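# Stow earphones in chest drawer and close it

## Task

Place the coiled earphones inside the small chest's open drawer, then push the drawer closed, with the chest still standing upright at the end.

## Robot and tools

Robot: two seven-joint arms, left_arm and right_arm, each ending in a two-finger gripper whose fingers can fold. Bases in the scene frame: left_arm at (-0.022, +0.459, 0) m, right_arm at (-0.053, -0.414, 0) m, both facing almost straight along +x. Cameras: cam_left_wrist and cam_right_wrist, one on each wrist, 896x504 pixels.

Frames. The scene frame has its origin at table-top height, midway between the nominal bases; +x points out over the table, +z up, and left_arm sits on the +y side (arm names do not match image sides). Reported hand positions (metres) and quaternions (wxyz) are in this frame and may be off by a few centimetres. Offsets in commands instead follow each gripper's own axes: +z runs along the fingers, y is the opening direction. end_effector_position is the spot between the pads when closed; fingertips extend about 33 mm past it when the gap is 40 mm or less, about 9 mm when fully open.

Row layout (shared by execute_actions and move): one flat list of 18 numbers, each in [-1, 1], covering both arms even if only one moves. Left arm first: dx, dy, dz, rx, ry, rz, gripper position, force_limit, speed; then the same nine for the right arm. The six pose numbers are an offset, not a pose: they are measured from that arm's Hand target as it was when the action or move began, in the gripper's own axes. Scale: 1.0 equals 0.6 m of travel or 180 degrees; rx, ry, rz form a single rotation vector. Sending six zeros re-requests the current Hand target; repeating a nonzero offset in a later call moves the arm further.

Gripper numbers are absolute commands, not offsets. position: +1 fully open (140 mm), about -0.8 where the pads touch, -1 closes until blocked. force_limit: -1 gives roughly 14 N, 0 about 40 N, +1 about 58 N (for slow closes on narrow parts). speed: -1 about 30 mm/s, 0 about 140, +1 about 250; faster closes squeeze much harder. Both start at +1. To leave a gripper unchanged, resend the exact three numbers last sent; a 0 is a real command. Grip with the fingertip quarter of the pads; deep grips near the palm can fold the fingers and hold loosely or too hard. Fingertips pushed end-on into a surface fold quietly, ruining the next grip.

execute_actions(actions, cameras): actions is a list of actions; each action is a list of up to 15 rows, one per 1/30 s step, every row offset from the same start pose; a short table repeats its final row. An empty actions list returns images and full status.

move(target, speed, blend, blocking, cameras): drives straight-line paths toward target, which is one 18-number row or up to 15 rows; every row counts from the same starting Hand targets, not from the previous row. speed is m/s per path (0.002 to 2, default 0.25), one value or one per target. blend in metres rounds corners; 0 stops at each. Paths run at most 10 s and ignore obstacles and the other arm. The result adds a move: line such as done, off_target, moving, held or fault, plus limits like paced or held.

wait(seconds, 0 to 10) lets time pass. stop brakes a running move. zoom_image(camera, region [x0,y0,x1,y1] pixels, at most 504 each side) enlarges part of the latest image. set_collision_behavior(contact_force_n: 20, 40 or 85) changes the contact force limit (default 40 N), not during a move. clear_fault(arm) clears a reported torque or force fault. finished_scene(scene) ends the current scene by its number, irreversibly.

Results. Hand target is the last commanded pose after clipping; the controller clips each step to 70 mm and 16 degrees from the measured pose, so grippers often settle short; resend the gap as an offset. object_status: 0 moving, 1 blocked while opening, 2 blocked while closing (a grip), 3 reached target or pads met. position_measured is in counts: 3 open, 75 about 100 mm, 139 about 60 mm, 200 about 20 mm, 230 pads together. Also given: joint torques, external torque estimates, flange force in gripper axes, and MOTOR HOT or fault lines.

Avoid: faults from contact torque, force above the limit, joint range ends (elbow -3.077 to -0.117, wrist pitch 0.440 to 4.622, others about +/-2.9, shoulder +/-1.836) or overspeed; each needs clear_fault. Never let the grippers or arms bump or squeeze each other. Do not slam, drop things, swing loads fast, tip the chest, or push anything off the table. Back an arm off after it presses on something, and keep loads and stretched poses short to avoid overheating.

Each tool is called after "Request:" as a command line: name --argument value for each argument, lists and objects as JSON in quotes; but a table of rows of numbers goes row by row, as --pt "numbers of a row", without its own name.

## Session

Request:
execute_actions --actions '[]'

Scene clock: 0.00 s.
left_arm: end_effector_position=(+0.2783, +0.3173, +0.1500) position_measured=3 object_status=3 end_effector_quat_wxyz=(-0.111, +0.237, +0.849, -0.459) | right_arm: end_effector_position=(+0.4571, -0.1227, +0.3294) position_measured=3 object_status=3 end_effector_quat_wxyz=(-0.079, +0.936, +0.328, +0.098)
Joint positions: left_arm=[-0.329 0.004 0.472 -2.493 -0.698 1.69 2.696] | right_arm=[0.503 -0.127 -0.035 -2.004 0.148 2.089 -1.844]
Joint velocities: within noise
Joint torques (N m): no reading
External joint torques (N m): no reading
Flange force (N): no reading
Hand target: left_arm +0.2783, +0.3173, +0.1500; -0.111, +0.237, +0.849, -0.459 | right_arm +0.4571, -0.1227, +0.3294; -0.079, +0.936, +0.328, +0.098
Tool commands: left_gripper/position=+1.0 left_gripper/force_limit=+1.0 left_gripper/speed=+1.0 right_gripper/position=+1.0 right_gripper/force_limit=+1.0 right_gripper/speed=+1.0

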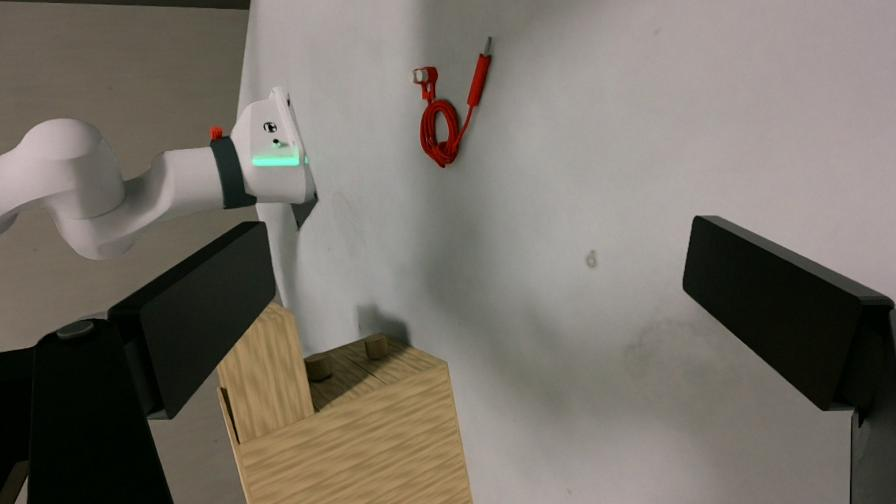

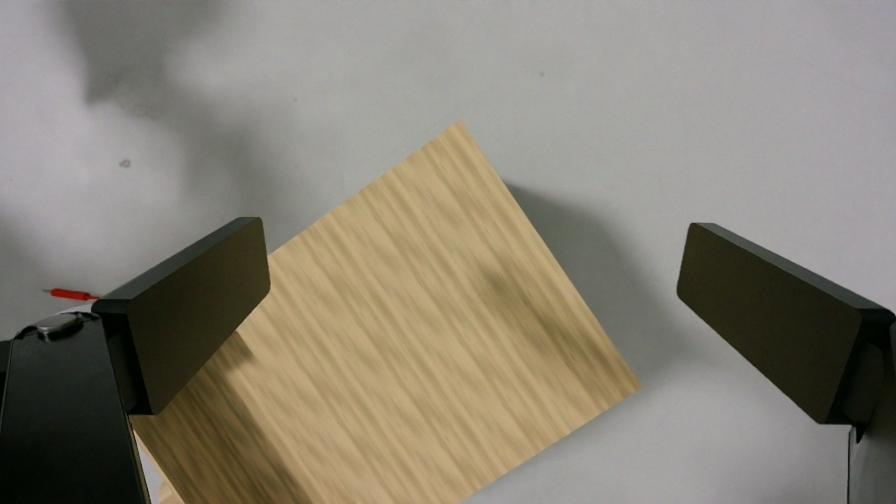

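Request:
zoom_image --camera "cam_left_wrist" --region '[200, 250, 500, 504]'

Request:
zoom_image --camera "cam_right_wrist" --region '[0, 200, 400, 504]'

Request:
zoom_image --camera "cam_left_wrist" --region '[380, 20, 520, 180]'

Scaled by 1.680 from the camera's 896x504 image, which has a finer 1280x720 frame.

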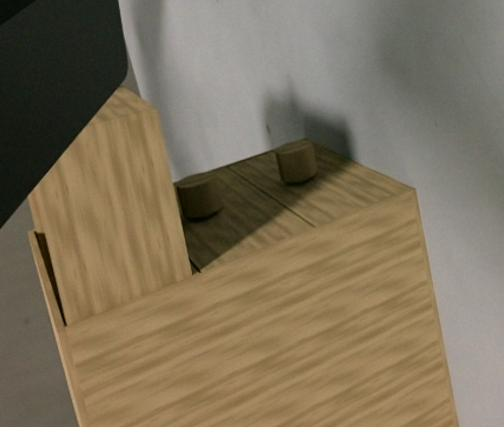

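Scaled by 1.260 from the camera's 896x504 image, which has a finer 1280x720 frame.

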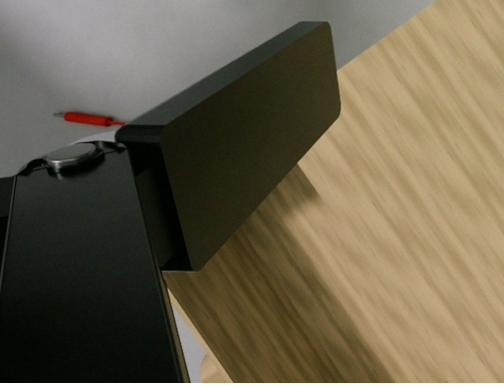

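Scaled by 3.150 from the camera's 896x504 image, which has a finer 1280x720 frame.

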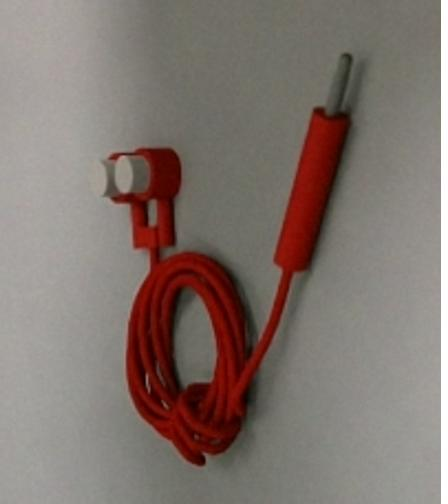

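Request:
move --target '[0.049, -0.365, 0.2745, -0.313, 0, 0, 1.0, 1.0, 1.0, -0.1395, -0.1608, -0.1918, 0, 0, 0, 1.0, 1.0, 1.0]' --speed 0.3 --cameras '["all"]'

Scene clock: 6.17 s.
left_arm: end_effector_position=(+0.1212, +0.1108, +0.2400) position_measured=3 object_status=3 end_effector_quat_wxyz=(+0.014, +0.266, +0.964, -0.004) | right_arm: end_effector_position=(+0.3188, -0.1223, +0.4299) position_measured=3 object_status=3 end_effector_quat_wxyz=(-0.079, +0.935, +0.330, +0.101)
Joint positions: left_arm=[-0.192 -0.929 -0.862 -2.529 -0.665 1.792 1.503] | right_arm=[0.513 -0.49 0.074 -2.099 0.146 1.842 -1.698]
Joint velocities: left_arm=[0 0.001 -0.001 -0.001 -0.001 0 -0.006] | right_arm=[within noise]
Joint torques (N m): left_arm=[1.13 2.59 14.59 18.73 0.48 2.31 -0.29] | right_arm=[-0.28 -16.1 -1.7 23.14 1.25 2.84 0.15]
External joint torques (N m): left_arm=[0.92 -1.7 -1.06 -0.91 -0.34 -0.25 -0.29] | right_arm=[-0.11 -1.12 0.25 -1.69 0.19 -0.32 0.15]
Flange force (N): left_arm=[3.6 -0.1 2.5] | right_arm=[-8.5 -1.0 3.0]
Hand target: left_arm +0.1204, +0.1103, +0.2403; +0.014, +0.261, +0.965, -0.004 | right_arm +0.3171, -0.1227, +0.4292; -0.079, +0.936, +0.328, +0.098
Off the commanded pose: left_arm 0.001 m, 1 deg | right_arm 0.002 m, 0 deg.
move: done
camera_calibration:
cam_left_wrist: T_world_to_cam=[[0.528462, 0.848955, -0.00163776, -0.144042], [0.787929, -0.489754, 0.373242, -0.127837], [0.316064, -0.198535, -0.927732, 0.349151], [0, 0, 0, 1]] pos_world=[0.0664935, 0.128995, 0.371398]
cam_right_wrist: T_world_to_cam=[[0.632916, -0.769336, -0.0868286, -0.249539], [-0.764023, -0.638782, 0.0907048, 0.138893], [-0.125247, 0.00893048, -0.992085, 0.613541], [0, 0, 0, 1]] pos_world=[0.340899, -0.108736, 0.57442]

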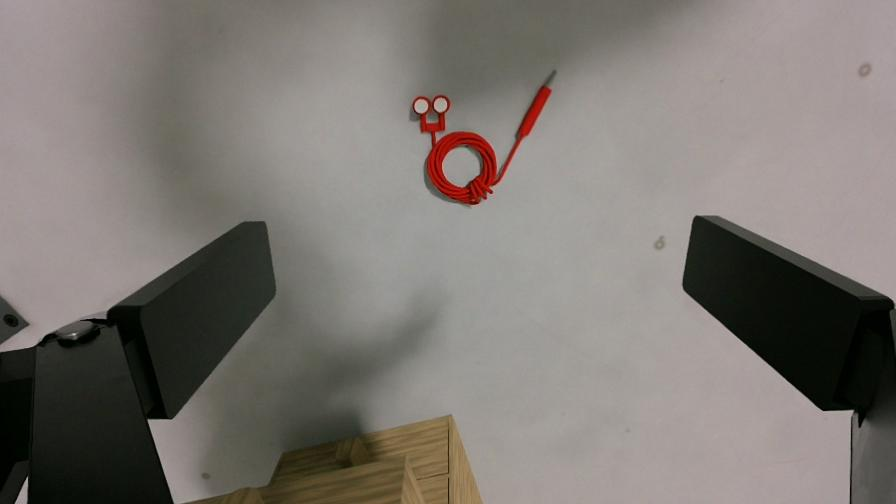

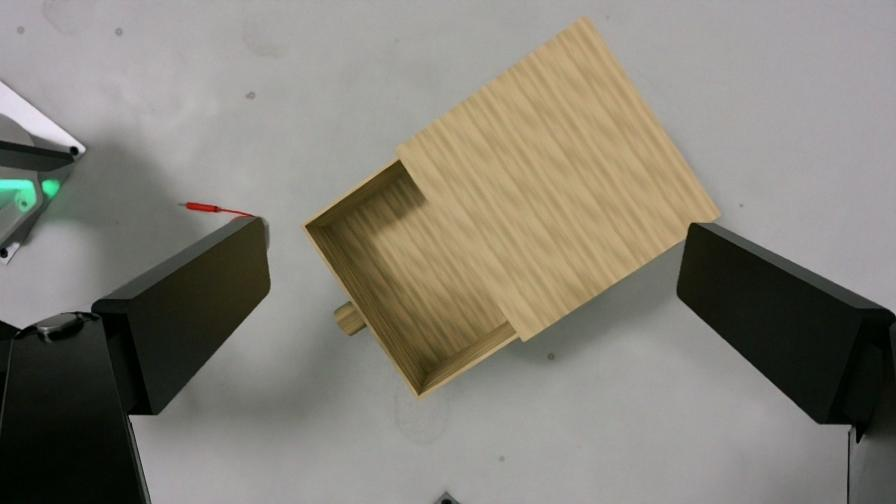

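Request:
zoom_image --camera "cam_left_wrist" --region '[170, 400, 500, 504]'

Request:
zoom_image --camera "cam_left_wrist" --region '[390, 60, 580, 220]'

Request:
zoom_image --camera "cam_right_wrist" --region '[290, 130, 550, 410]'

Scaled by 1.527 from the camera's 896x504 image, which has a finer 1280x720 frame.

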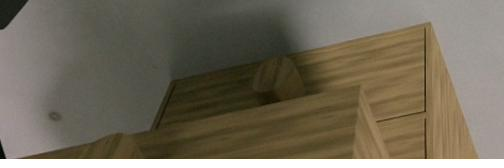

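Scaled by 2.653 from the camera's 896x504 image, which has a finer 1280x720 frame.

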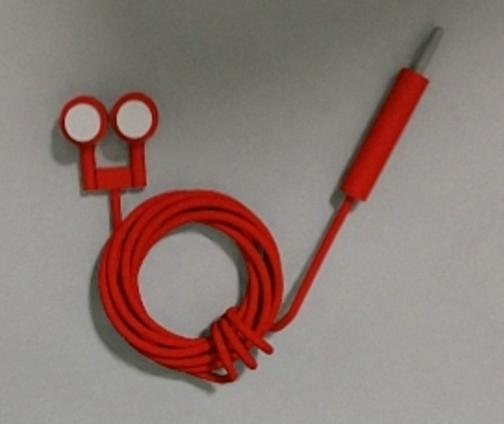

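Scaled by 1.800 from the camera's 896x504 image, which has a finer 1280x720 frame.

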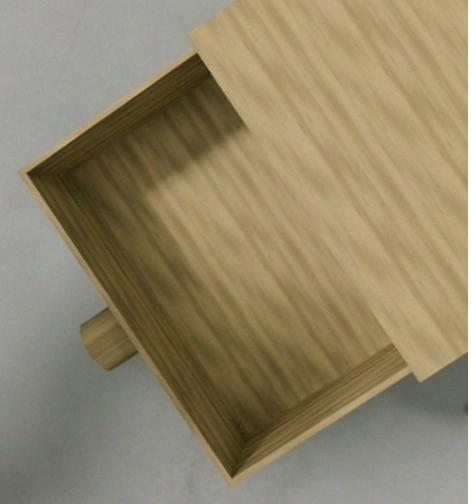

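Request:
move --target '[-0.1237, -0.017, 0.2375, -0.0054, 0.0082, -0.374, -1.0, -1.0, 0.0, -0.3782, -0.2452, 0.1172, -0.0613, -0.0568, 0.3052, -1.0, -1.0, 0.0]' --speed 0.3 --cameras '["all"]'

Scene clock: 15.33 s.
left_arm: end_effector_position=(+0.1835, +0.0626, +0.1003) position_measured=233 object_status=3 end_effector_quat_wxyz=(+0.001, -0.313, +0.950, +0.000) | right_arm: end_effector_position=(+0.0613, -0.1293, +0.3205) position_measured=233 object_status=3 end_effector_quat_wxyz=(-0.001, +0.990, -0.141, +0.001)
Joint positions: left_arm=[0.371 -1.088 -1.423 -2.445 -1.144 1.848 0.631] | right_arm=[0.198 -1.103 0.629 -2.48 0.556 1.487 -0.726]
Joint velocities: left_arm=[0 -0.002 -0.002 0 0.001 0.001 -0.006] | right_arm=[0 0.001 0 -0.001 0 -0.001 0.004]
Joint torques (N m): left_arm=[1.22 13.84 22.98 10.57 0.45 2.31 -0.2] | right_arm=[-0.62 7.24 -14.96 18.5 0.99 2.39 0.18]
External joint torques (N m): left_arm=[0.92 -1.6 -1.05 -0.46 -0.28 -0.25 -0.2] | right_arm=[-0.44 -0.65 0.32 -1.3 0.22 -0.29 0.18]
Flange force (N): left_arm=[-0.2 -2.4 3.8] | right_arm=[-1.5 3.0 3.7]
Hand target: left_arm +0.1828, +0.0619, +0.1000; +0.000, -0.318, +0.948, +0.000 | right_arm +0.0600, -0.1297, +0.3200; +0.000, +0.989, -0.145, +0.000
Off the commanded pose: left_arm 0.001 m, 1 deg | right_arm 0.001 m, 0 deg.
move: done
camera_calibration:
cam_left_wrist: T_world_to_cam=[[-0.579993, 0.814612, -0.00400667, 0.0694496], [0.763315, 0.545175, 0.346604, -0.205967], [0.284532, 0.197969, -0.938003, 0.17232], [0, 0, 0, 1]] pos_world=[0.148468, 0.0215996, 0.233304]
cam_right_wrist: T_world_to_cam=[[-0.281804, -0.959431, -0.00884587, -0.0949691], [-0.90769, 0.263596, 0.326519, -0.00242986], [-0.310941, 0.100044, -0.945149, 0.480879], [0, 0, 0, 1]] pos_world=[0.120557, -0.138585, 0.454455]

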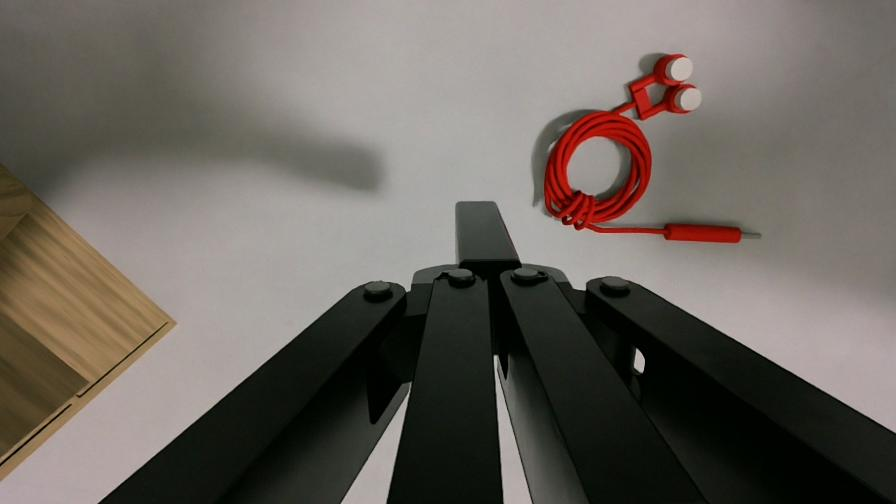

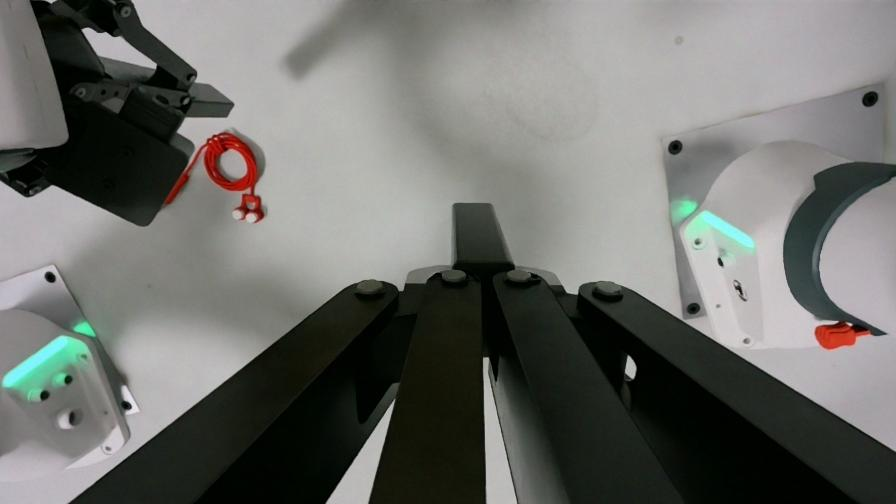

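Request:
move --pt "0 0 0.07 0 0 0 -1.0 -1.0 0.0 0 0 0 0 0 0 -1.0 -1.0 0.0" --pt "0 0 0.09 0 0 0 -1.0 -1.0 0.0 0 0 0 0 0 0 -1.0 -1.0 0.0" --speed '[0.15, 0.04]' --blend '[0.005, 0]' --cameras '["cam_left_wrist"]'

Scene clock: 17.07 s.
left_arm: end_effector_position=(+0.1813, +0.0617, +0.0464) position_measured=233 object_status=3 end_effector_quat_wxyz=(-0.001, -0.320, +0.947, +0.001) | right_arm: end_effector_position=(+0.0613, -0.1293, +0.3205) position_measured=233 object_status=3 end_effector_quat_wxyz=(-0.001, +0.990, -0.142, +0.001)
Joint positions: left_arm=[0.421 -1.099 -1.569 -2.46 -1.258 1.927 0.648] | right_arm=[0.198 -1.103 0.629 -2.48 0.556 1.487 -0.724]
Joint velocities: left_arm=[0 0 0 0 -0.002 0.004 0.005] | right_arm=[within noise]
Joint torques (N m): left_arm=[1.3 15.79 23.27 7.89 0.38 2.76 0.25] | right_arm=[-0.24 7.72 -15.21 18.5 0.82 2.48 0.14]
External joint torques (N m): left_arm=[0.92 -1.32 -1.1 -0.9 -0.33 0.21 0.25] | right_arm=[-0.14 -0.12 0 -1.28 0.05 -0.19 0.14]
Flange force (N): left_arm=[-2.1 -1.4 5.8] | right_arm=[-0.5 2.7 3.0]
Hand target: left_arm +0.1827, +0.0619, +0.0460; +0.000, -0.318, +0.948, +0.000 | right_arm +0.0600, -0.1297, +0.3200; +0.000, +0.989, -0.145, +0.000
Off the commanded pose: left_arm 0.001 m, 0 deg | right_arm 0.001 m, 0 deg.
move: done
camera_calibration:
cam_left_wrist: T_world_to_cam=[[-0.592714, 0.805413, 0.0000746281, 0.0714217], [0.756357, 0.556581, 0.343717, -0.184422], [0.276793, 0.203782, -0.939073, 0.123642], [0, 0, 0, 1]] pos_world=[0.147598, 0.0199257, 0.179493]
Images, in order (width x height): cam_left_wrist 896x504.

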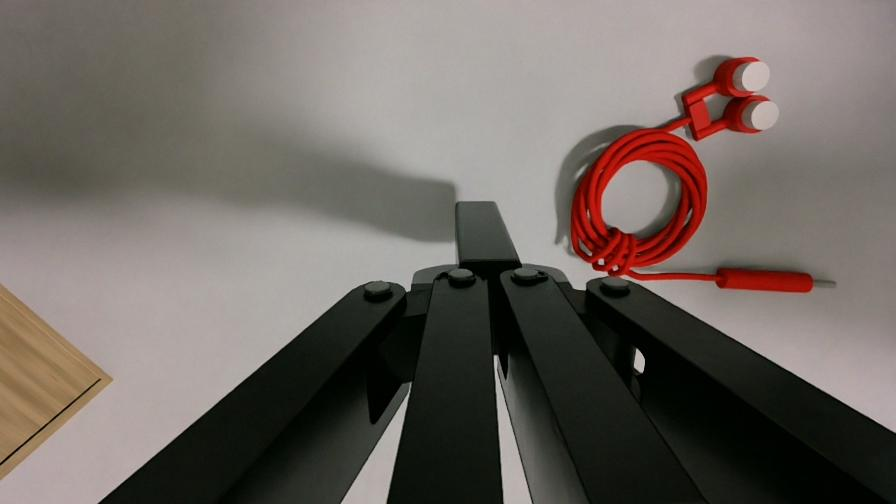

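Request:
execute_actions --actions '[[[0,0,0.005,0,0,0,-1,-1,0,0,0,0,0,0,0,-1,-1,0]],[[0,0,0.005,0,0,0,-1,-1,0,0,0,0,0,0,0,-1,-1,0]],[[0,0,0.004,0,0,0,-1,-1,0,0,0,0,0,0,0,-1,-1,0]]]' --cameras '["cam_left_wrist"]'

Scene clock: 19.03 s.
left_arm: end_effector_position=(+0.1816, +0.0615, +0.0380) position_measured=233 object_status=3 end_effector_quat_wxyz=(-0.001, -0.320, +0.948, +0.001) | right_arm: end_effector_position=(+0.0613, -0.1293, +0.3205) position_measured=233 object_status=3 end_effector_quat_wxyz=(-0.001, +0.990, -0.142, +0.001)
Joint positions: left_arm=[0.431 -1.099 -1.593 -2.461 -1.275 1.943 0.654] | right_arm=[0.198 -1.103 0.629 -2.48 0.556 1.487 -0.724]
Joint torques (N m): left_arm=[1.21 16.15 23.35 7.38 0.38 2.73 0.32] | right_arm=[-0.22 7.71 -15.26 18.48 0.82 2.48 0.15]
External joint torques (N m): left_arm=[0.77 -1.26 -1.02 -1.02 -0.33 0.18 0.32] | right_arm=[-0.1 -0.13 -0.05 -1.26 0.06 -0.18 0.15]
External joint torques at the end of the 1st action: left_arm=[0.94 -1.26 -1.02 -1.13 -0.33 0.22 0.29] | right_arm=[-0.13 -0.13 0.03 -1.3 0.06 -0.2 0.13]
External joint torques at the end of the 2nd action: left_arm=[0.99 -1.29 -1.08 -1.13 -0.33 0.16 0.4] | right_arm=[-0.05 -0.16 0.01 -1.16 0.06 -0.18 0.14]
Flange force (N): left_arm=[-2.2 -0.4 5.4] | right_arm=[-0.6 2.8 2.9]
Flange force at the end of the 1st action (N): left_arm=[-2.4 -0.6 5.6] | right_arm=[-0.6 2.8 3.1]
Flange force at the end of the 2nd action (N): left_arm=[-2.7 -0.9 5.9] | right_arm=[-0.7 2.7 2.8]
Hand target: left_arm +0.1827, +0.0619, +0.0376; +0.000, -0.318, +0.948, +0.000 | right_arm +0.0600, -0.1297, +0.3200; +0.000, +0.989, -0.145, +0.000
Off the commanded pose: left_arm 0.001 m, 0 deg | right_arm 0.001 m, 0 deg.
Step readings (end_effector_position of left_arm | right_arm; steps 1 to 15: 1st action; 16 to 30: 2nd action; 31 to 45: 3rd action):
0: (+0.1815, +0.0616, +0.0464) | (+0.0613, -0.1293, +0.3205)
1: (+0.1815, +0.0615, +0.0462) | (+0.0613, -0.1293, +0.3205)
2: (+0.1815, +0.0616, +0.0454) | (+0.0613, -0.1293, +0.3205)
4: (+0.1811, +0.0618, +0.0441) | (+0.0613, -0.1293, +0.3205)
8: (+0.1812, +0.0617, +0.0434) | (+0.0613, -0.1293, +0.3205)
15: (+0.1815, +0.0616, +0.0434) | (+0.0613, -0.1293, +0.3205)
16: (+0.1816, +0.0615, +0.0432) | (+0.0613, -0.1293, +0.3205)
17: (+0.1815, +0.0616, +0.0424) | (+0.0613, -0.1293, +0.3205)
19: (+0.1812, +0.0618, +0.0411) | (+0.0613, -0.1293, +0.3205)
23: (+0.1812, +0.0617, +0.0405) | (+0.0613, -0.1293, +0.3205)
30: (+0.1815, +0.0616, +0.0404) | (+0.0613, -0.1293, +0.3205)
31: (+0.1816, +0.0615, +0.0403) | (+0.0613, -0.1293, +0.3205)
32: (+0.1815, +0.0616, +0.0396) | (+0.0613, -0.1293, +0.3205)
34: (+0.1813, +0.0617, +0.0386) | (+0.0613, -0.1293, +0.3205)
38: (+0.1813, +0.0617, +0.0381) | (+0.0613, -0.1293, +0.3205)
45: (+0.1816, +0.0615, +0.0380) | (+0.0613, -0.1293, +0.3205)
camera_calibration:
cam_left_wrist: T_world_to_cam=[[-0.591277, 0.806468, -0.000745613, 0.07147], [0.756931, 0.555276, 0.344563, -0.181755], [0.278293, 0.203168, -0.938763, 0.115488], [0, 0, 0, 1]] pos_world=[0.147695, 0.0198227, 0.171095]
Images, in order (width x height): cam_left_wrist 896x504.

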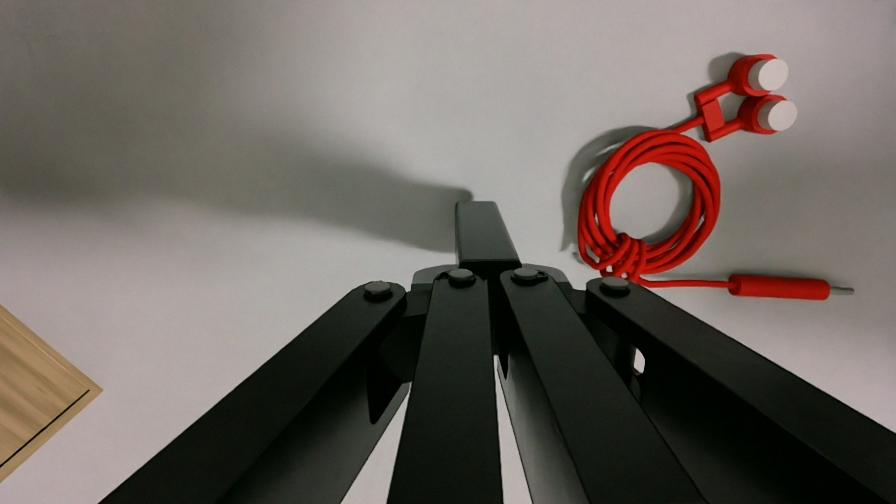

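Request:
execute_actions --actions '[[[0,0,0.004,0,0,0,-1,-1,0,0,0,0,0,0,0,-1,-1,0]],[[0,0,0.004,0,0,0,-1,-1,0,0,0,0,0,0,0,-1,-1,0]],[[0,0,0.004,0,0,0,-1,-1,0,0,0,0,0,0,0,-1,-1,0]]]' --cameras '["cam_left_wrist"]'

Scene clock: 20.90 s.
left_arm: end_effector_position=(+0.1816, +0.0615, +0.0308) position_measured=233 object_status=3 end_effector_quat_wxyz=(-0.001, -0.320, +0.948, +0.001) | right_arm: end_effector_position=(+0.0613, -0.1293, +0.3205) position_measured=233 object_status=3 end_effector_quat_wxyz=(-0.001, +0.990, -0.142, +0.001)
Joint positions: left_arm=[0.44 -1.099 -1.614 -2.461 -1.29 1.956 0.659] | right_arm=[0.198 -1.103 0.629 -2.48 0.556 1.487 -0.724]
Joint torques (N m): left_arm=[1.17 16.37 23.31 7.23 0.37 2.75 0.32] | right_arm=[-0.23 7.73 -15.29 18.49 0.83 2.47 0.14]
External joint torques (N m): left_arm=[0.85 -1.25 -1.07 -0.98 -0.34 0.19 0.32] | right_arm=[-0.15 -0.08 -0.1 -1.34 0.05 -0.2 0.14]
External joint torques at the end of the 1st action: left_arm=[0.87 -1.24 -1.02 -1 -0.33 0.17 0.35] | right_arm=[-0.16 -0.1 -0.06 -1.31 0.05 -0.19 0.14]
External joint torques at the end of the 2nd action: left_arm=[0.81 -1.33 -1.17 -1.08 -0.34 0.18 0.35] | right_arm=[-0.08 -0.27 0.01 -1.2 0.05 -0.19 0.15]
Flange force (N): left_arm=[-2.3 -0.8 5.7] | right_arm=[-0.4 2.9 3.0]
Flange force at the end of the 1st action (N): left_arm=[-2.4 -0.8 5.5] | right_arm=[-0.4 2.8 3.0]
Flange force at the end of the 2nd action (N): left_arm=[-2.3 -0.5 6.0] | right_arm=[-0.8 3.0 3.0]
Hand target: left_arm +0.1827, +0.0619, +0.0304; +0.000, -0.318, +0.948, +0.000 | right_arm +0.0600, -0.1297, +0.3200; +0.000, +0.989, -0.145, +0.000
Off the commanded pose: left_arm 0.001 m, 0 deg | right_arm 0.001 m, 0 deg.
Step readings (end_effector_position of left_arm | right_arm; steps 1 to 15: 1st action; 16 to 30: 2nd action; 31 to 45: 3rd action):
0: (+0.1817, +0.0615, +0.0381) | (+0.0613, -0.1293, +0.3205)
1: (+0.1817, +0.0614, +0.0379) | (+0.0613, -0.1293, +0.3205)
2: (+0.1816, +0.0615, +0.0372) | (+0.0613, -0.1293, +0.3205)
4: (+0.1813, +0.0617, +0.0362) | (+0.0613, -0.1293, +0.3205)
8: (+0.1813, +0.0617, +0.0357) | (+0.0613, -0.1293, +0.3205)
15: (+0.1816, +0.0615, +0.0356) | (+0.0613, -0.1293, +0.3205)
16: (+0.1816, +0.0615, +0.0355) | (+0.0613, -0.1293, +0.3205)
17: (+0.1815, +0.0616, +0.0348) | (+0.0613, -0.1293, +0.3205)
19: (+0.1813, +0.0617, +0.0338) | (+0.0613, -0.1293, +0.3205)
23: (+0.1813, +0.0617, +0.0332) | (+0.0613, -0.1293, +0.3205)
30: (+0.1815, +0.0615, +0.0332) | (+0.0613, -0.1293, +0.3205)
31: (+0.1816, +0.0615, +0.0331) | (+0.0613, -0.1293, +0.3205)
32: (+0.1815, +0.0616, +0.0324) | (+0.0613, -0.1293, +0.3205)
34: (+0.1813, +0.0617, +0.0314) | (+0.0613, -0.1293, +0.3205)
38: (+0.1813, +0.0617, +0.0308) | (+0.0613, -0.1293, +0.3205)
45: (+0.1815, +0.0616, +0.0308) | (+0.0613, -0.1293, +0.3205)
camera_calibration:
cam_left_wrist: T_world_to_cam=[[-0.591354, 0.806412, -0.000716899, 0.0714724], [0.756905, 0.555356, 0.344492, -0.17926], [0.2782, 0.203174, -0.938789, 0.108746], [0, 0, 0, 1]] pos_world=[0.147695, 0.0198228, 0.163895]
Images, in order (width x height): cam_left_wrist 896x504.

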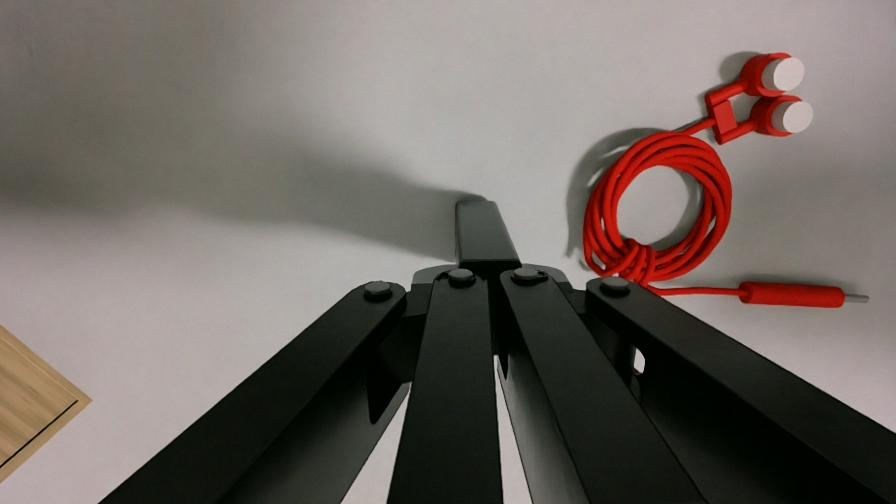

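Request:
execute_actions --actions '[[[0,0,0.004,0,0,0,-1,-1,0,0,0,0,0,0,0,-1,-1,0]],[[0,0,0.003,0,0,0,-1,-1,0,0,0,0,0,0,0,-1,-1,0]],[[0,0,0.003,0,0,0,-1,-1,0,0,0,0,0,0,0,-1,-1,0]]]' --cameras '["cam_left_wrist"]'

Scene clock: 22.83 s.
left_arm: end_effector_position=(+0.1814, +0.0616, +0.0283) position_measured=233 object_status=3 end_effector_quat_wxyz=(-0.001, -0.319, +0.948, +0.001) | right_arm: end_effector_position=(+0.0613, -0.1293, +0.3205) position_measured=233 object_status=3 end_effector_quat_wxyz=(-0.001, +0.990, -0.142, +0.001)
Joint positions: left_arm=[0.443 -1.099 -1.621 -2.461 -1.295 1.959 0.663] | right_arm=[0.198 -1.103 0.629 -2.48 0.556 1.487 -0.724]
Joint torques (N m): left_arm=[3.63 15.14 16.9 7.15 -1.58 3.96 0.4] | right_arm=[-0.21 7.71 -15.28 18.49 0.83 2.47 0.14]
External joint torques (N m): left_arm=[3.27 -2.55 -7.39 -0.91 -2.28 1.42 0.4] | right_arm=[-0.07 -0.16 -0.02 -1.3 0.06 -0.21 0.14]
External joint torques at the end of the 1st action: left_arm=[0.95 -1.26 -1.02 -0.79 -0.43 0.35 0.36] | right_arm=[-0.12 -0.16 -0.02 -1.3 0.05 -0.19 0.14]
External joint torques at the end of the 2nd action: left_arm=[2.22 -1.95 -4.13 -0.9 -1.38 1.05 0.4] | right_arm=[-0.07 -0.21 0.04 -1.22 0.06 -0.2 0.14]
Flange force (N): left_arm=[-5.5 -15.2 33.3] | right_arm=[-0.7 3.0 3.1]
Flange force at the end of the 1st action (N): left_arm=[-2.5 -1.6 6.2] | right_arm=[-0.6 2.9 3.1]
Flange force at the end of the 2nd action (N): left_arm=[-4.3 -8.5 20.0] | right_arm=[-0.8 2.8 3.0]
Hand target: left_arm +0.1827, +0.0619, +0.0244; +0.000, -0.318, +0.948, +0.000 | right_arm +0.0600, -0.1297, +0.3200; +0.000, +0.989, -0.145, +0.000
Off the commanded pose: left_arm 0.004 m, 0 deg | right_arm 0.001 m, 0 deg.
Step readings (end_effector_position of left_arm | right_arm; steps 1 to 15: 1st action; 16 to 30: 2nd action; 31 to 45: 3rd action):
0: (+0.1816, +0.0615, +0.0308) | (+0.0613, -0.1293, +0.3205)
1: (+0.1817, +0.0615, +0.0307) | (+0.0613, -0.1293, +0.3205)
2: (+0.1816, +0.0616, +0.0300) | (+0.0613, -0.1293, +0.3205)
4: (+0.1813, +0.0618, +0.0290) | (+0.0613, -0.1293, +0.3205)
8: (+0.1813, +0.0617, +0.0284) | (+0.0613, -0.1293, +0.3205)
15: (+0.1813, +0.0617, +0.0284) | (+0.0613, -0.1293, +0.3205)
16: (+0.1813, +0.0617, +0.0283) | (+0.0613, -0.1293, +0.3205)
17: (+0.1814, +0.0617, +0.0283) | (+0.0613, -0.1293, +0.3205)
19: (+0.1814, +0.0617, +0.0283) | (+0.0613, -0.1293, +0.3205)
23: (+0.1814, +0.0617, +0.0283) | (+0.0613, -0.1293, +0.3205)
30: (+0.1814, +0.0617, +0.0283) | (+0.0613, -0.1293, +0.3205)
31: (+0.1814, +0.0616, +0.0283) | (+0.0613, -0.1293, +0.3205)
32: (+0.1814, +0.0616, +0.0283) | (+0.0613, -0.1293, +0.3205)
34: (+0.1814, +0.0616, +0.0283) | (+0.0613, -0.1293, +0.3205)
38: (+0.1814, +0.0616, +0.0283) | (+0.0613, -0.1293, +0.3205)
45: (+0.1814, +0.0616, +0.0283) | (+0.0613, -0.1293, +0.3205)
camera_calibration:
cam_left_wrist: T_world_to_cam=[[-0.59051, 0.80703, 0.0000268967, 0.0709925], [0.757933, 0.554573, 0.343492, -0.178405], [0.277194, 0.202856, -0.939156, 0.1066], [0, 0, 0, 1]] pos_world=[0.147592, 0.0200212, 0.161393]
Images, in order (width x height): cam_left_wrist 896x504.

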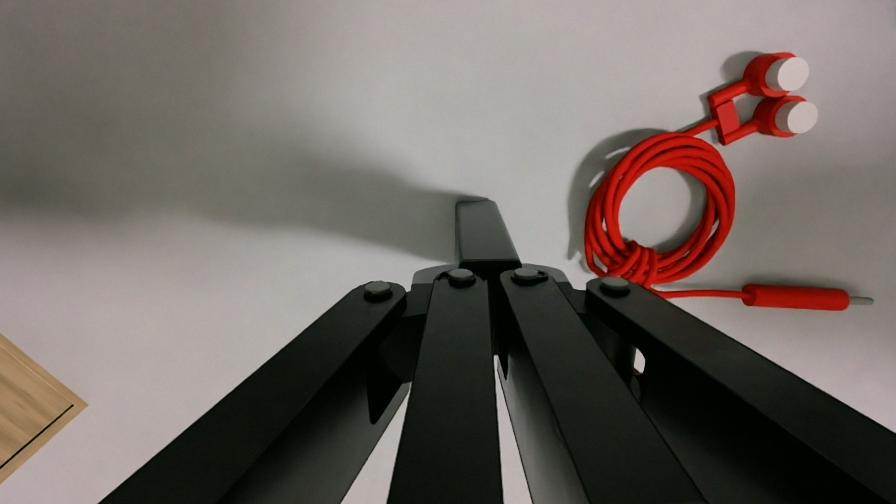

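Request:
move --pt "0.0065 0.0467 -0.0833 0 0 0 0.2 -1.0 0.0 0 0 0 0 0 0 -1.0 -1.0 0.0" --pt "0.0138 0.1068 -0.051 0 0 0 0.2 -1.0 0.0 0 0 0 0 0 0 -1.0 -1.0 0.0" --speed 0.15 --blend '[0.02, 0]' --cameras '["cam_left_wrist"]'

Scene clock: 25.60 s.
left_arm: end_effector_position=(+0.1370, +0.1082, +0.0549) position_measured=104 object_status=3 end_effector_quat_wxyz=(-0.001, -0.312, +0.950, +0.001) | right_arm: end_effector_position=(+0.0613, -0.1293, +0.3205) position_measured=233 object_status=3 end_effector_quat_wxyz=(-0.001, +0.990, -0.142, +0.001)
Joint positions: left_arm=[0.179 -1.112 -1.46 -2.649 -1.248 1.918 0.636] | right_arm=[0.198 -1.103 0.629 -2.48 0.556 1.487 -0.724]
Joint velocities: left_arm=[-0.001 0 0 -0.002 -0.004 0 -0.007] | right_arm=[within noise]
Joint torques (N m): left_arm=[0.29 11.34 21.17 7.82 0.37 2.56 -0.23] | right_arm=[-0.25 7.74 -15.24 18.54 0.81 2.48 0.13]
External joint torques (N m): left_arm=[0.07 -1.76 -0.22 -1.24 -0.33 0.01 -0.23] | right_arm=[-0.08 -0.18 -0.04 -1.17 0.05 -0.19 0.13]
Flange force (N): left_arm=[0.4 4.3 1.2] | right_arm=[-0.6 2.8 2.8]
Hand target: left_arm +0.1375, +0.1080, +0.0550; +0.000, -0.318, +0.948, +0.000 | right_arm +0.0600, -0.1297, +0.3200; +0.000, +0.989, -0.145, +0.000
Off the commanded pose: left_arm 0.001 m, 1 deg | right_arm 0.001 m, 0 deg.
move: done
camera_calibration:
cam_left_wrist: T_world_to_cam=[[-0.579003, 0.815326, 0.000218422, 0.00479752], [0.765511, 0.543535, 0.344329, -0.179605], [0.280622, 0.199535, -0.938849, 0.134367], [0, 0, 0, 1]] pos_world=[0.102561, 0.0668993, 0.187992]
Images, in order (width x height): cam_left_wrist 896x504.

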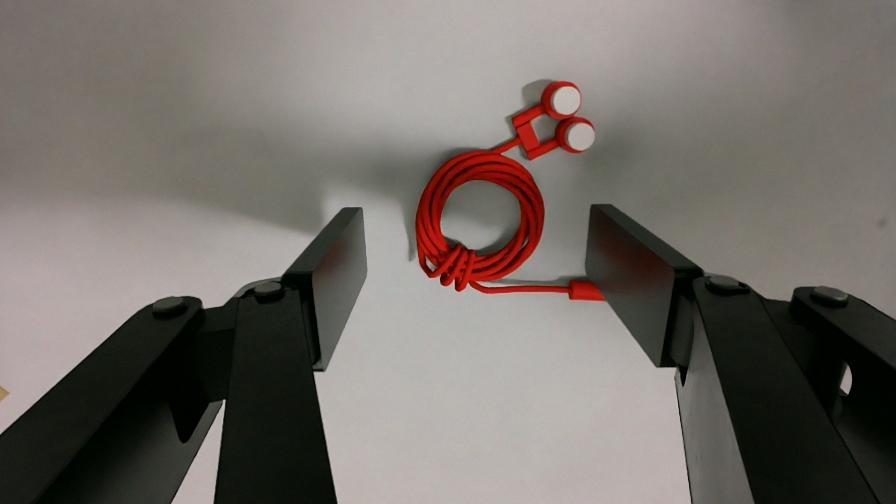

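Request:
move --pt "0 0.005 0.0422 0 0 0 0.2 -1.0 0.0 0 0 0 0 0 0 -1.0 -1.0 0.0" --pt "0 0.005 0.0422 0 0 0 -1.0 -0.5 -1.0 0 0 0 0 0 0 -1.0 -1.0 0.0" --speed 0.1 --cameras '["cam_left_wrist"]'

Scene clock: 29.93 s.
left_arm: end_effector_position=(+0.1349, +0.1100, +0.0301) position_measured=216 object_status=0 end_effector_quat_wxyz=(+0.000, -0.320, +0.948, +0.001) | right_arm: end_effector_position=(+0.0613, -0.1293, +0.3205) position_measured=233 object_status=3 end_effector_quat_wxyz=(-0.001, +0.990, -0.142, +0.001)
Joint positions: left_arm=[0.198 -1.112 -1.539 -2.66 -1.318 1.958 0.64] | right_arm=[0.198 -1.103 0.629 -2.48 0.556 1.487 -0.724]
Joint torques (N m): left_arm=[1.18 12.78 20.21 6.44 0.45 2.66 0.35] | right_arm=[-0.24 7.7 -15.28 18.51 0.81 2.49 0.16]
External joint torques (N m): left_arm=[0.87 -0.93 -1.15 -1.11 -0.25 0.11 0.35] | right_arm=[-0.09 -0.21 -0.04 -1.24 0.04 -0.18 0.15]
Flange force (N): left_arm=[-2.7 -1.1 6.1] | right_arm=[-0.7 3.0 3.0]
Hand target: left_arm +0.1357, +0.1104, +0.0297; +0.000, -0.318, +0.948, +0.000 | right_arm +0.0600, -0.1297, +0.3200; +0.000, +0.989, -0.145, +0.000
Off the commanded pose: left_arm 0.001 m, 0 deg | right_arm 0.001 m, 0 deg.
move: done
camera_calibration:
cam_left_wrist: T_world_to_cam=[[-0.591295, 0.806453, -0.00168456, 0.00477629], [0.756616, 0.555475, 0.344935, -0.170508], [0.27911, 0.202684, -0.938625, 0.1112], [0, 0, 0, 1]] pos_world=[0.100796, 0.0683223, 0.163197]
Images, in order (width x height): cam_left_wrist 896x504.

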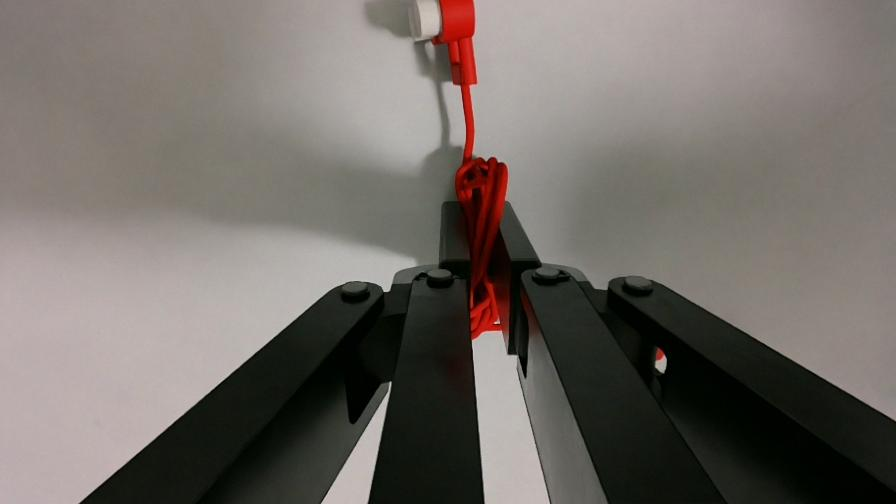

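Request:
wait --seconds 0.4 --cameras '["all"]'

Request:
zoom_image --camera "cam_left_wrist" --region '[390, 0, 590, 380]'

Request:
zoom_image --camera "cam_right_wrist" --region '[0, 0, 330, 280]'

Scene clock: 31.33 s.
left_arm: end_effector_position=(+0.1349, +0.1100, +0.0301) position_measured=216 object_status=2 end_effector_quat_wxyz=(+0.000, -0.320, +0.948, +0.001) | right_arm: end_effector_position=(+0.0613, -0.1293, +0.3205) position_measured=233 object_status=3 end_effector_quat_wxyz=(-0.001, +0.990, -0.142, +0.001)
Joint positions: left_arm=[0.198 -1.112 -1.539 -2.66 -1.318 1.958 0.64] | right_arm=[0.198 -1.103 0.629 -2.48 0.556 1.487 -0.724]
Joint torques (N m): left_arm=[1.13 12.78 20.24 6.42 0.48 2.64 0.36] | right_arm=[-0.23 7.69 -15.25 18.53 0.82 2.47 0.14]
External joint torques (N m): left_arm=[0.86 -0.94 -1.16 -1.19 -0.22 0.08 0.36] | right_arm=[-0.11 -0.18 -0.03 -1.23 0.05 -0.2 0.14]
Flange force (N): left_arm=[-2.8 -0.8 5.9] | right_arm=[-0.6 2.9 2.9]
Hand target: left_arm +0.1357, +0.1104, +0.0297; +0.000, -0.318, +0.948, +0.000 | right_arm +0.0600, -0.1297, +0.3200; +0.000, +0.989, -0.145, +0.000
Tool commands: left_gripper/position=-1.0 left_gripper/force_limit=-0.5 left_gripper/speed=-1.0 right_gripper/position=-1.0 right_gripper/force_limit=-1.0 right_gripper/speed=+0.0
Off the commanded pose: left_arm 0.001 m, 0 deg | right_arm 0.001 m, 0 deg.
wait: 0.40 s; at rest from the start
camera_calibration:
cam_left_wrist: T_world_to_cam=[[-0.591295, 0.806453, -0.00168456, 0.00477629], [0.756616, 0.555475, 0.344935, -0.170508], [0.27911, 0.202684, -0.938625, 0.1112], [0, 0, 0, 1]] pos_world=[0.100796, 0.0683223, 0.163197]
cam_right_wrist: T_world_to_cam=[[-0.283569, -0.958912, -0.00873258, -0.0948741], [-0.907178, 0.265296, 0.326567, -0.00234277], [-0.310833, 0.100527, -0.945134, 0.480904], [0, 0, 0, 1]] pos_world=[0.120452, -0.138698, 0.454455]

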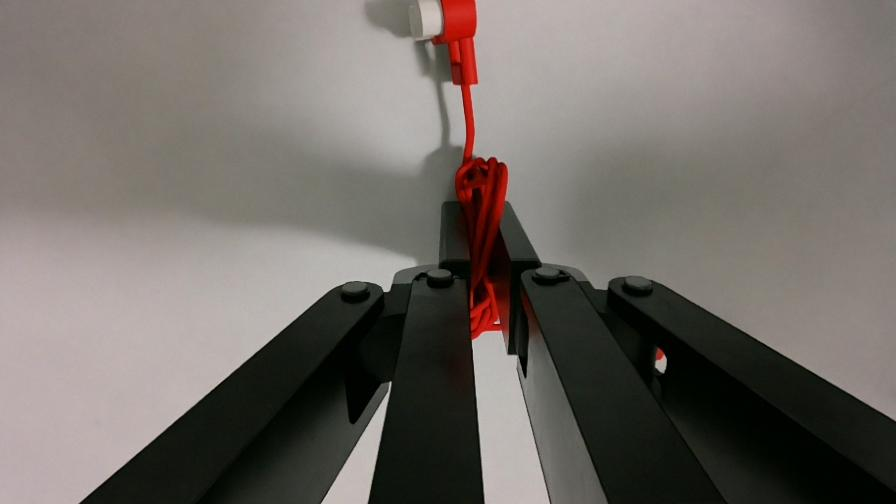

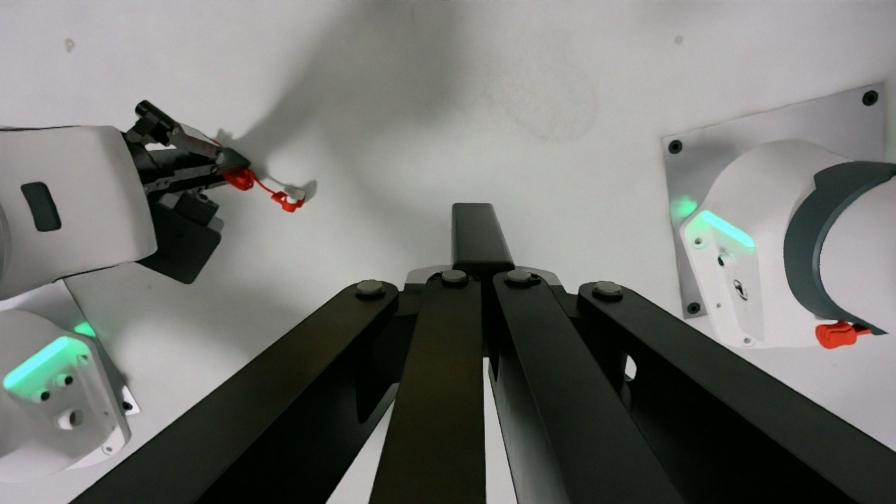

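Scaled by 1.326 from the camera's 896x504 image, which has a finer 1280x720 frame.

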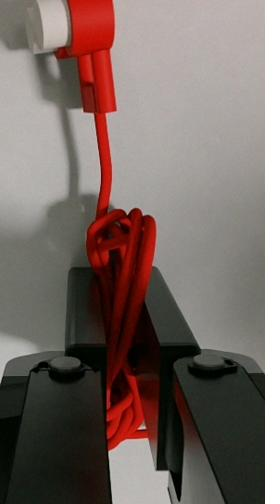

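Scaled by 1.527 from the camera's 896x504 image, which has a finer 1280x720 frame.

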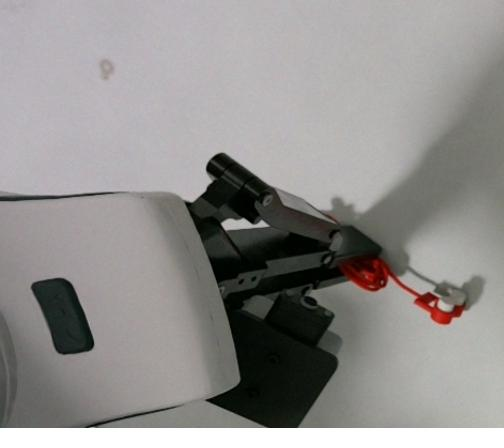

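Request:
move --target '[0, 0, -0.2, 0, 0, 0, -1.0, -0.5, -1.0, 0, 0, 0, 0, 0, 0, -1.0, -1.0, 0.0]' --speed 0.12 --cameras '["all"]'

Request:
zoom_image --camera "cam_left_wrist" --region '[390, 0, 690, 400]'

Request:
zoom_image --camera "cam_right_wrist" --region '[0, 0, 330, 280]'

Scene clock: 33.57 s.
left_arm: end_effector_position=(+0.1366, +0.1103, +0.1492) position_measured=216 object_status=2 end_effector_quat_wxyz=(-0.001, -0.314, +0.949, -0.001) | right_arm: end_effector_position=(+0.0613, -0.1293, +0.3205) position_measured=233 object_status=3 end_effector_quat_wxyz=(-0.001, +0.990, -0.142, +0.001)
Joint positions: left_arm=[0.099 -1.132 -1.177 -2.599 -1.021 1.757 0.57] | right_arm=[0.198 -1.103 0.629 -2.48 0.556 1.487 -0.724]
Joint velocities: left_arm=[-0.001 -0.001 -0.001 0 0.001 -0.003 -0.007] | right_arm=[within noise]
Joint torques (N m): left_arm=[0.61 9.53 20.5 12.91 1.23 2.31 -0.29] | right_arm=[-0.25 7.68 -15.27 18.54 0.83 2.48 0.12]
External joint torques (N m): left_arm=[0.23 -1.72 -0.25 -0.49 0.49 -0.27 -0.29] | right_arm=[-0.09 -0.24 0.02 -1.21 0.06 -0.2 0.12]
Flange force (N): left_arm=[1.0 3.4 -0.9] | right_arm=[-0.8 2.9 3.0]
Hand target: left_arm +0.1358, +0.1105, +0.1497; +0.000, -0.318, +0.948, +0.000 | right_arm +0.0600, -0.1297, +0.3200; +0.000, +0.989, -0.145, +0.000
Off the commanded pose: left_arm 0.001 m, 0 deg | right_arm 0.001 m, 0 deg.
move: done
camera_calibration:
cam_left_wrist: T_world_to_cam=[[-0.582234, 0.813003, -0.00545679, 0.00432656], [0.762577, 0.548424, 0.343084, -0.212822], [0.281921, 0.195594, -0.939289, 0.222901], [0, 0, 0, 1]] pos_world=[0.101972, 0.0696013, 0.282407]
cam_right_wrist: T_world_to_cam=[[-0.283569, -0.958912, -0.00873258, -0.0948741], [-0.907178, 0.265296, 0.326567, -0.00234277], [-0.310833, 0.100527, -0.945134, 0.480904], [0, 0, 0, 1]] pos_world=[0.120452, -0.138698, 0.454455]

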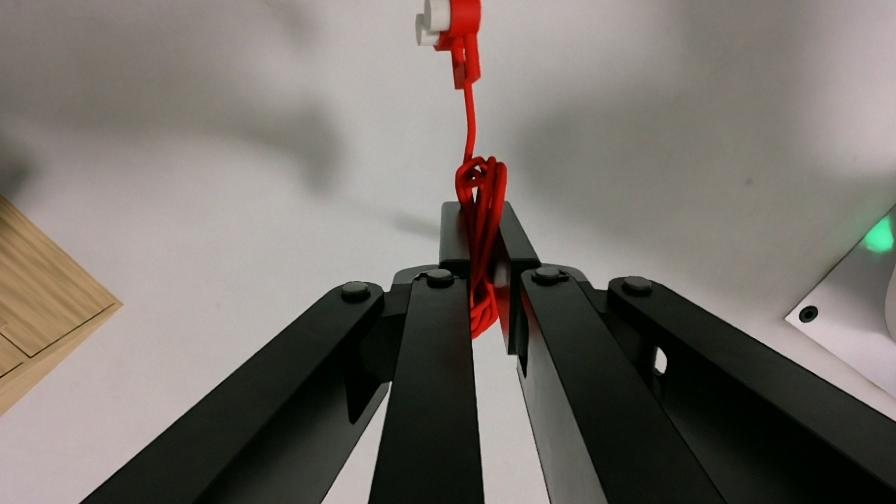

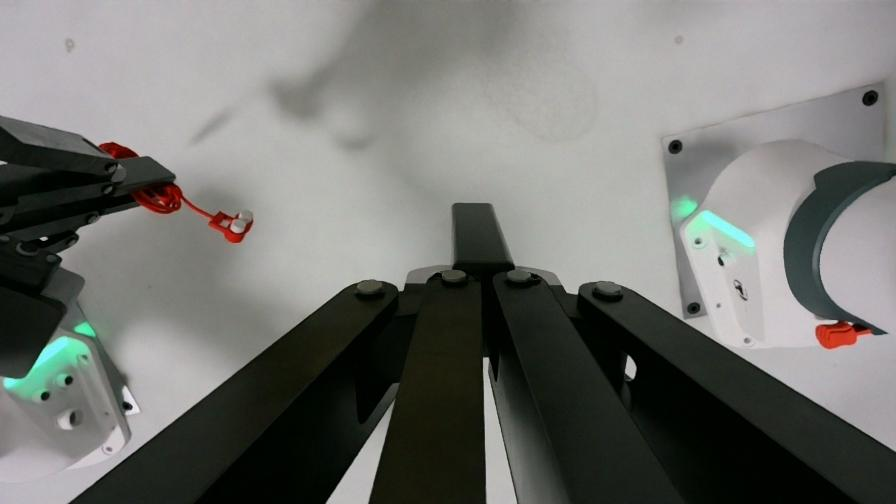

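Scaled by 1.260 from the camera's 896x504 image, which has a finer 1280x720 frame.

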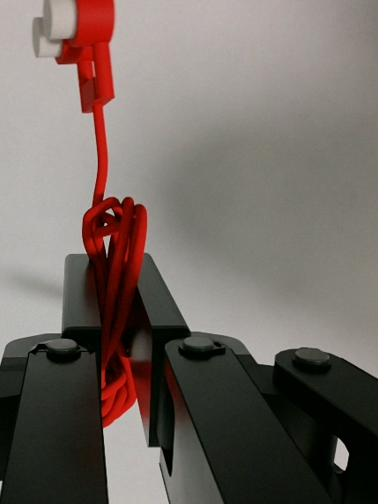

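Scaled by 1.527 from the camera's 896x504 image, which has a finer 1280x720 frame.

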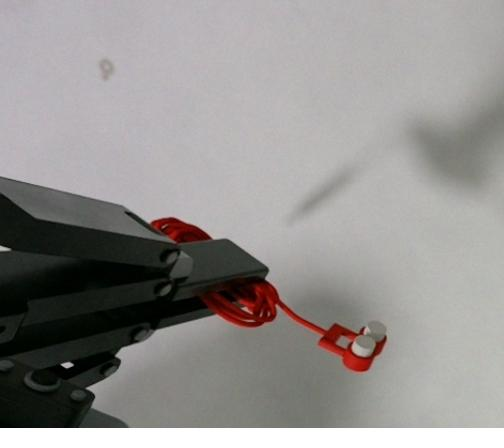

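Request:
move --target '[-0.008, -0.1116, -0.0838, 0, 0, 0.296, -1.0, -0.5, -1.0, 0, 0, 0, 0, 0, 0, -1.0, -1.0, 0.0]' --speed 0.3 --cameras '["all"]'

Request:
zoom_image --camera "cam_right_wrist" --region '[0, 0, 330, 280]'

Scene clock: 38.13 s.
left_arm: end_effector_position=(+0.1794, +0.0593, +0.2004) position_measured=216 object_status=2 end_effector_quat_wxyz=(-0.001, +0.136, +0.991, -0.001) | right_arm: end_effector_position=(+0.0613, -0.1293, +0.3205) position_measured=233 object_status=3 end_effector_quat_wxyz=(-0.001, +0.990, -0.142, +0.001)
Joint positions: left_arm=[0.096 -0.686 -1.117 -2.382 -0.662 1.948 1.258] | right_arm=[0.198 -1.103 0.629 -2.48 0.556 1.487 -0.724]
Joint velocities: left_arm=[0 0.001 0 -0.001 -0.001 0.001 0.008] | right_arm=[within noise]
Joint torques (N m): left_arm=[0.22 2.7 16.1 18.13 1.23 2.71 0.32] | right_arm=[-0.22 7.7 -15.29 18.53 0.81 2.48 0.17]
External joint torques (N m): left_arm=[-0.01 -0.62 -0.05 -1.73 0.49 0.21 0.32] | right_arm=[-0.09 -0.19 -0.08 -1.23 0.04 -0.19 0.17]
Flange force (N): left_arm=[3.7 5.0 2.4] | right_arm=[-0.7 3.0 2.8]
Hand target: left_arm +0.1800, +0.0599, +0.2000; +0.000, +0.141, +0.990, +0.000 | right_arm +0.0600, -0.1297, +0.3200; +0.000, +0.989, -0.145, +0.000
Off the commanded pose: left_arm 0.001 m, 1 deg | right_arm 0.001 m, 0 deg.
move: done
camera_calibration:
cam_left_wrist: T_world_to_cam=[[0.287308, 0.957825, -0.00498352, -0.0937209], [0.900031, -0.268185, 0.343542, -0.211364], [0.327717, -0.103188, -0.939124, 0.278409], [0, 0, 0, 1]] pos_world=[0.125922, 0.061812, 0.333606]
cam_right_wrist: T_world_to_cam=[[-0.283569, -0.958912, -0.00873258, -0.0948741], [-0.907178, 0.265296, 0.326567, -0.00234277], [-0.310833, 0.100527, -0.945134, 0.480904], [0, 0, 0, 1]] pos_world=[0.120452, -0.138698, 0.454455]

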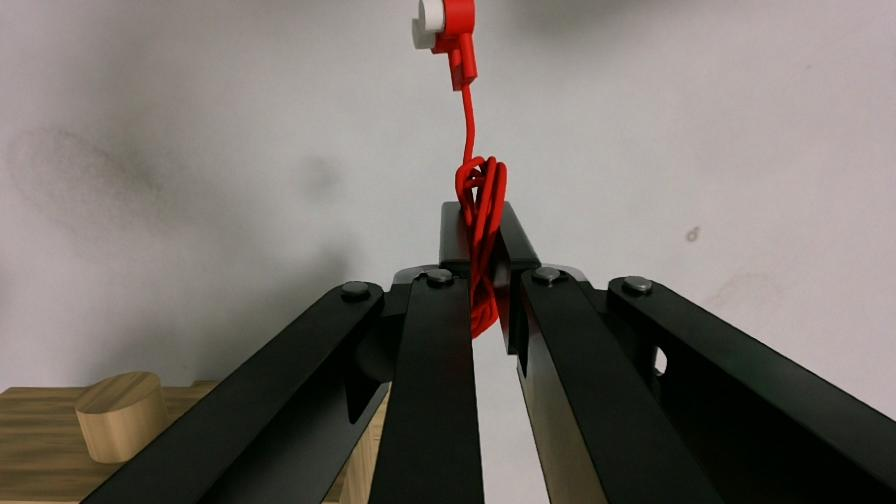

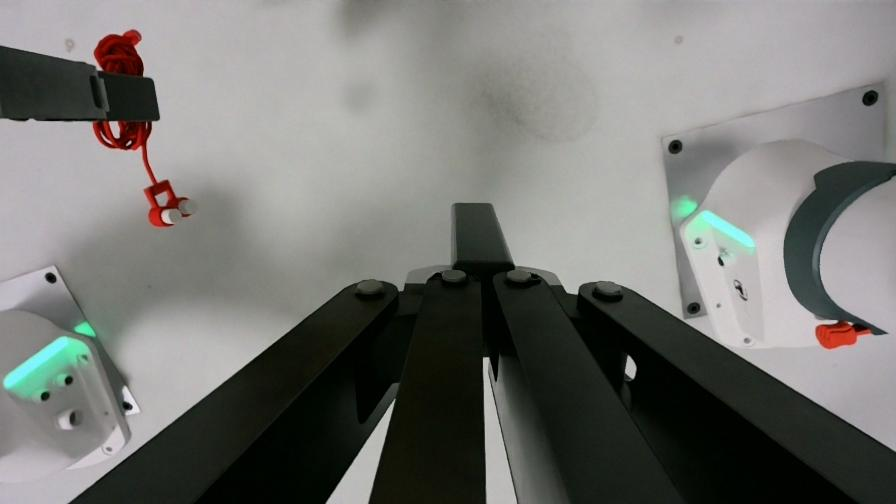

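Scaled by 1.527 from the camera's 896x504 image, which has a finer 1280x720 frame.

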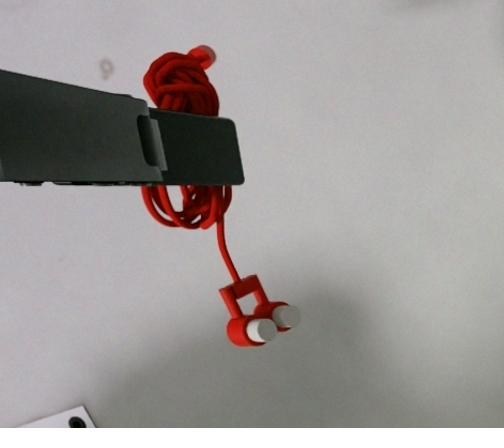

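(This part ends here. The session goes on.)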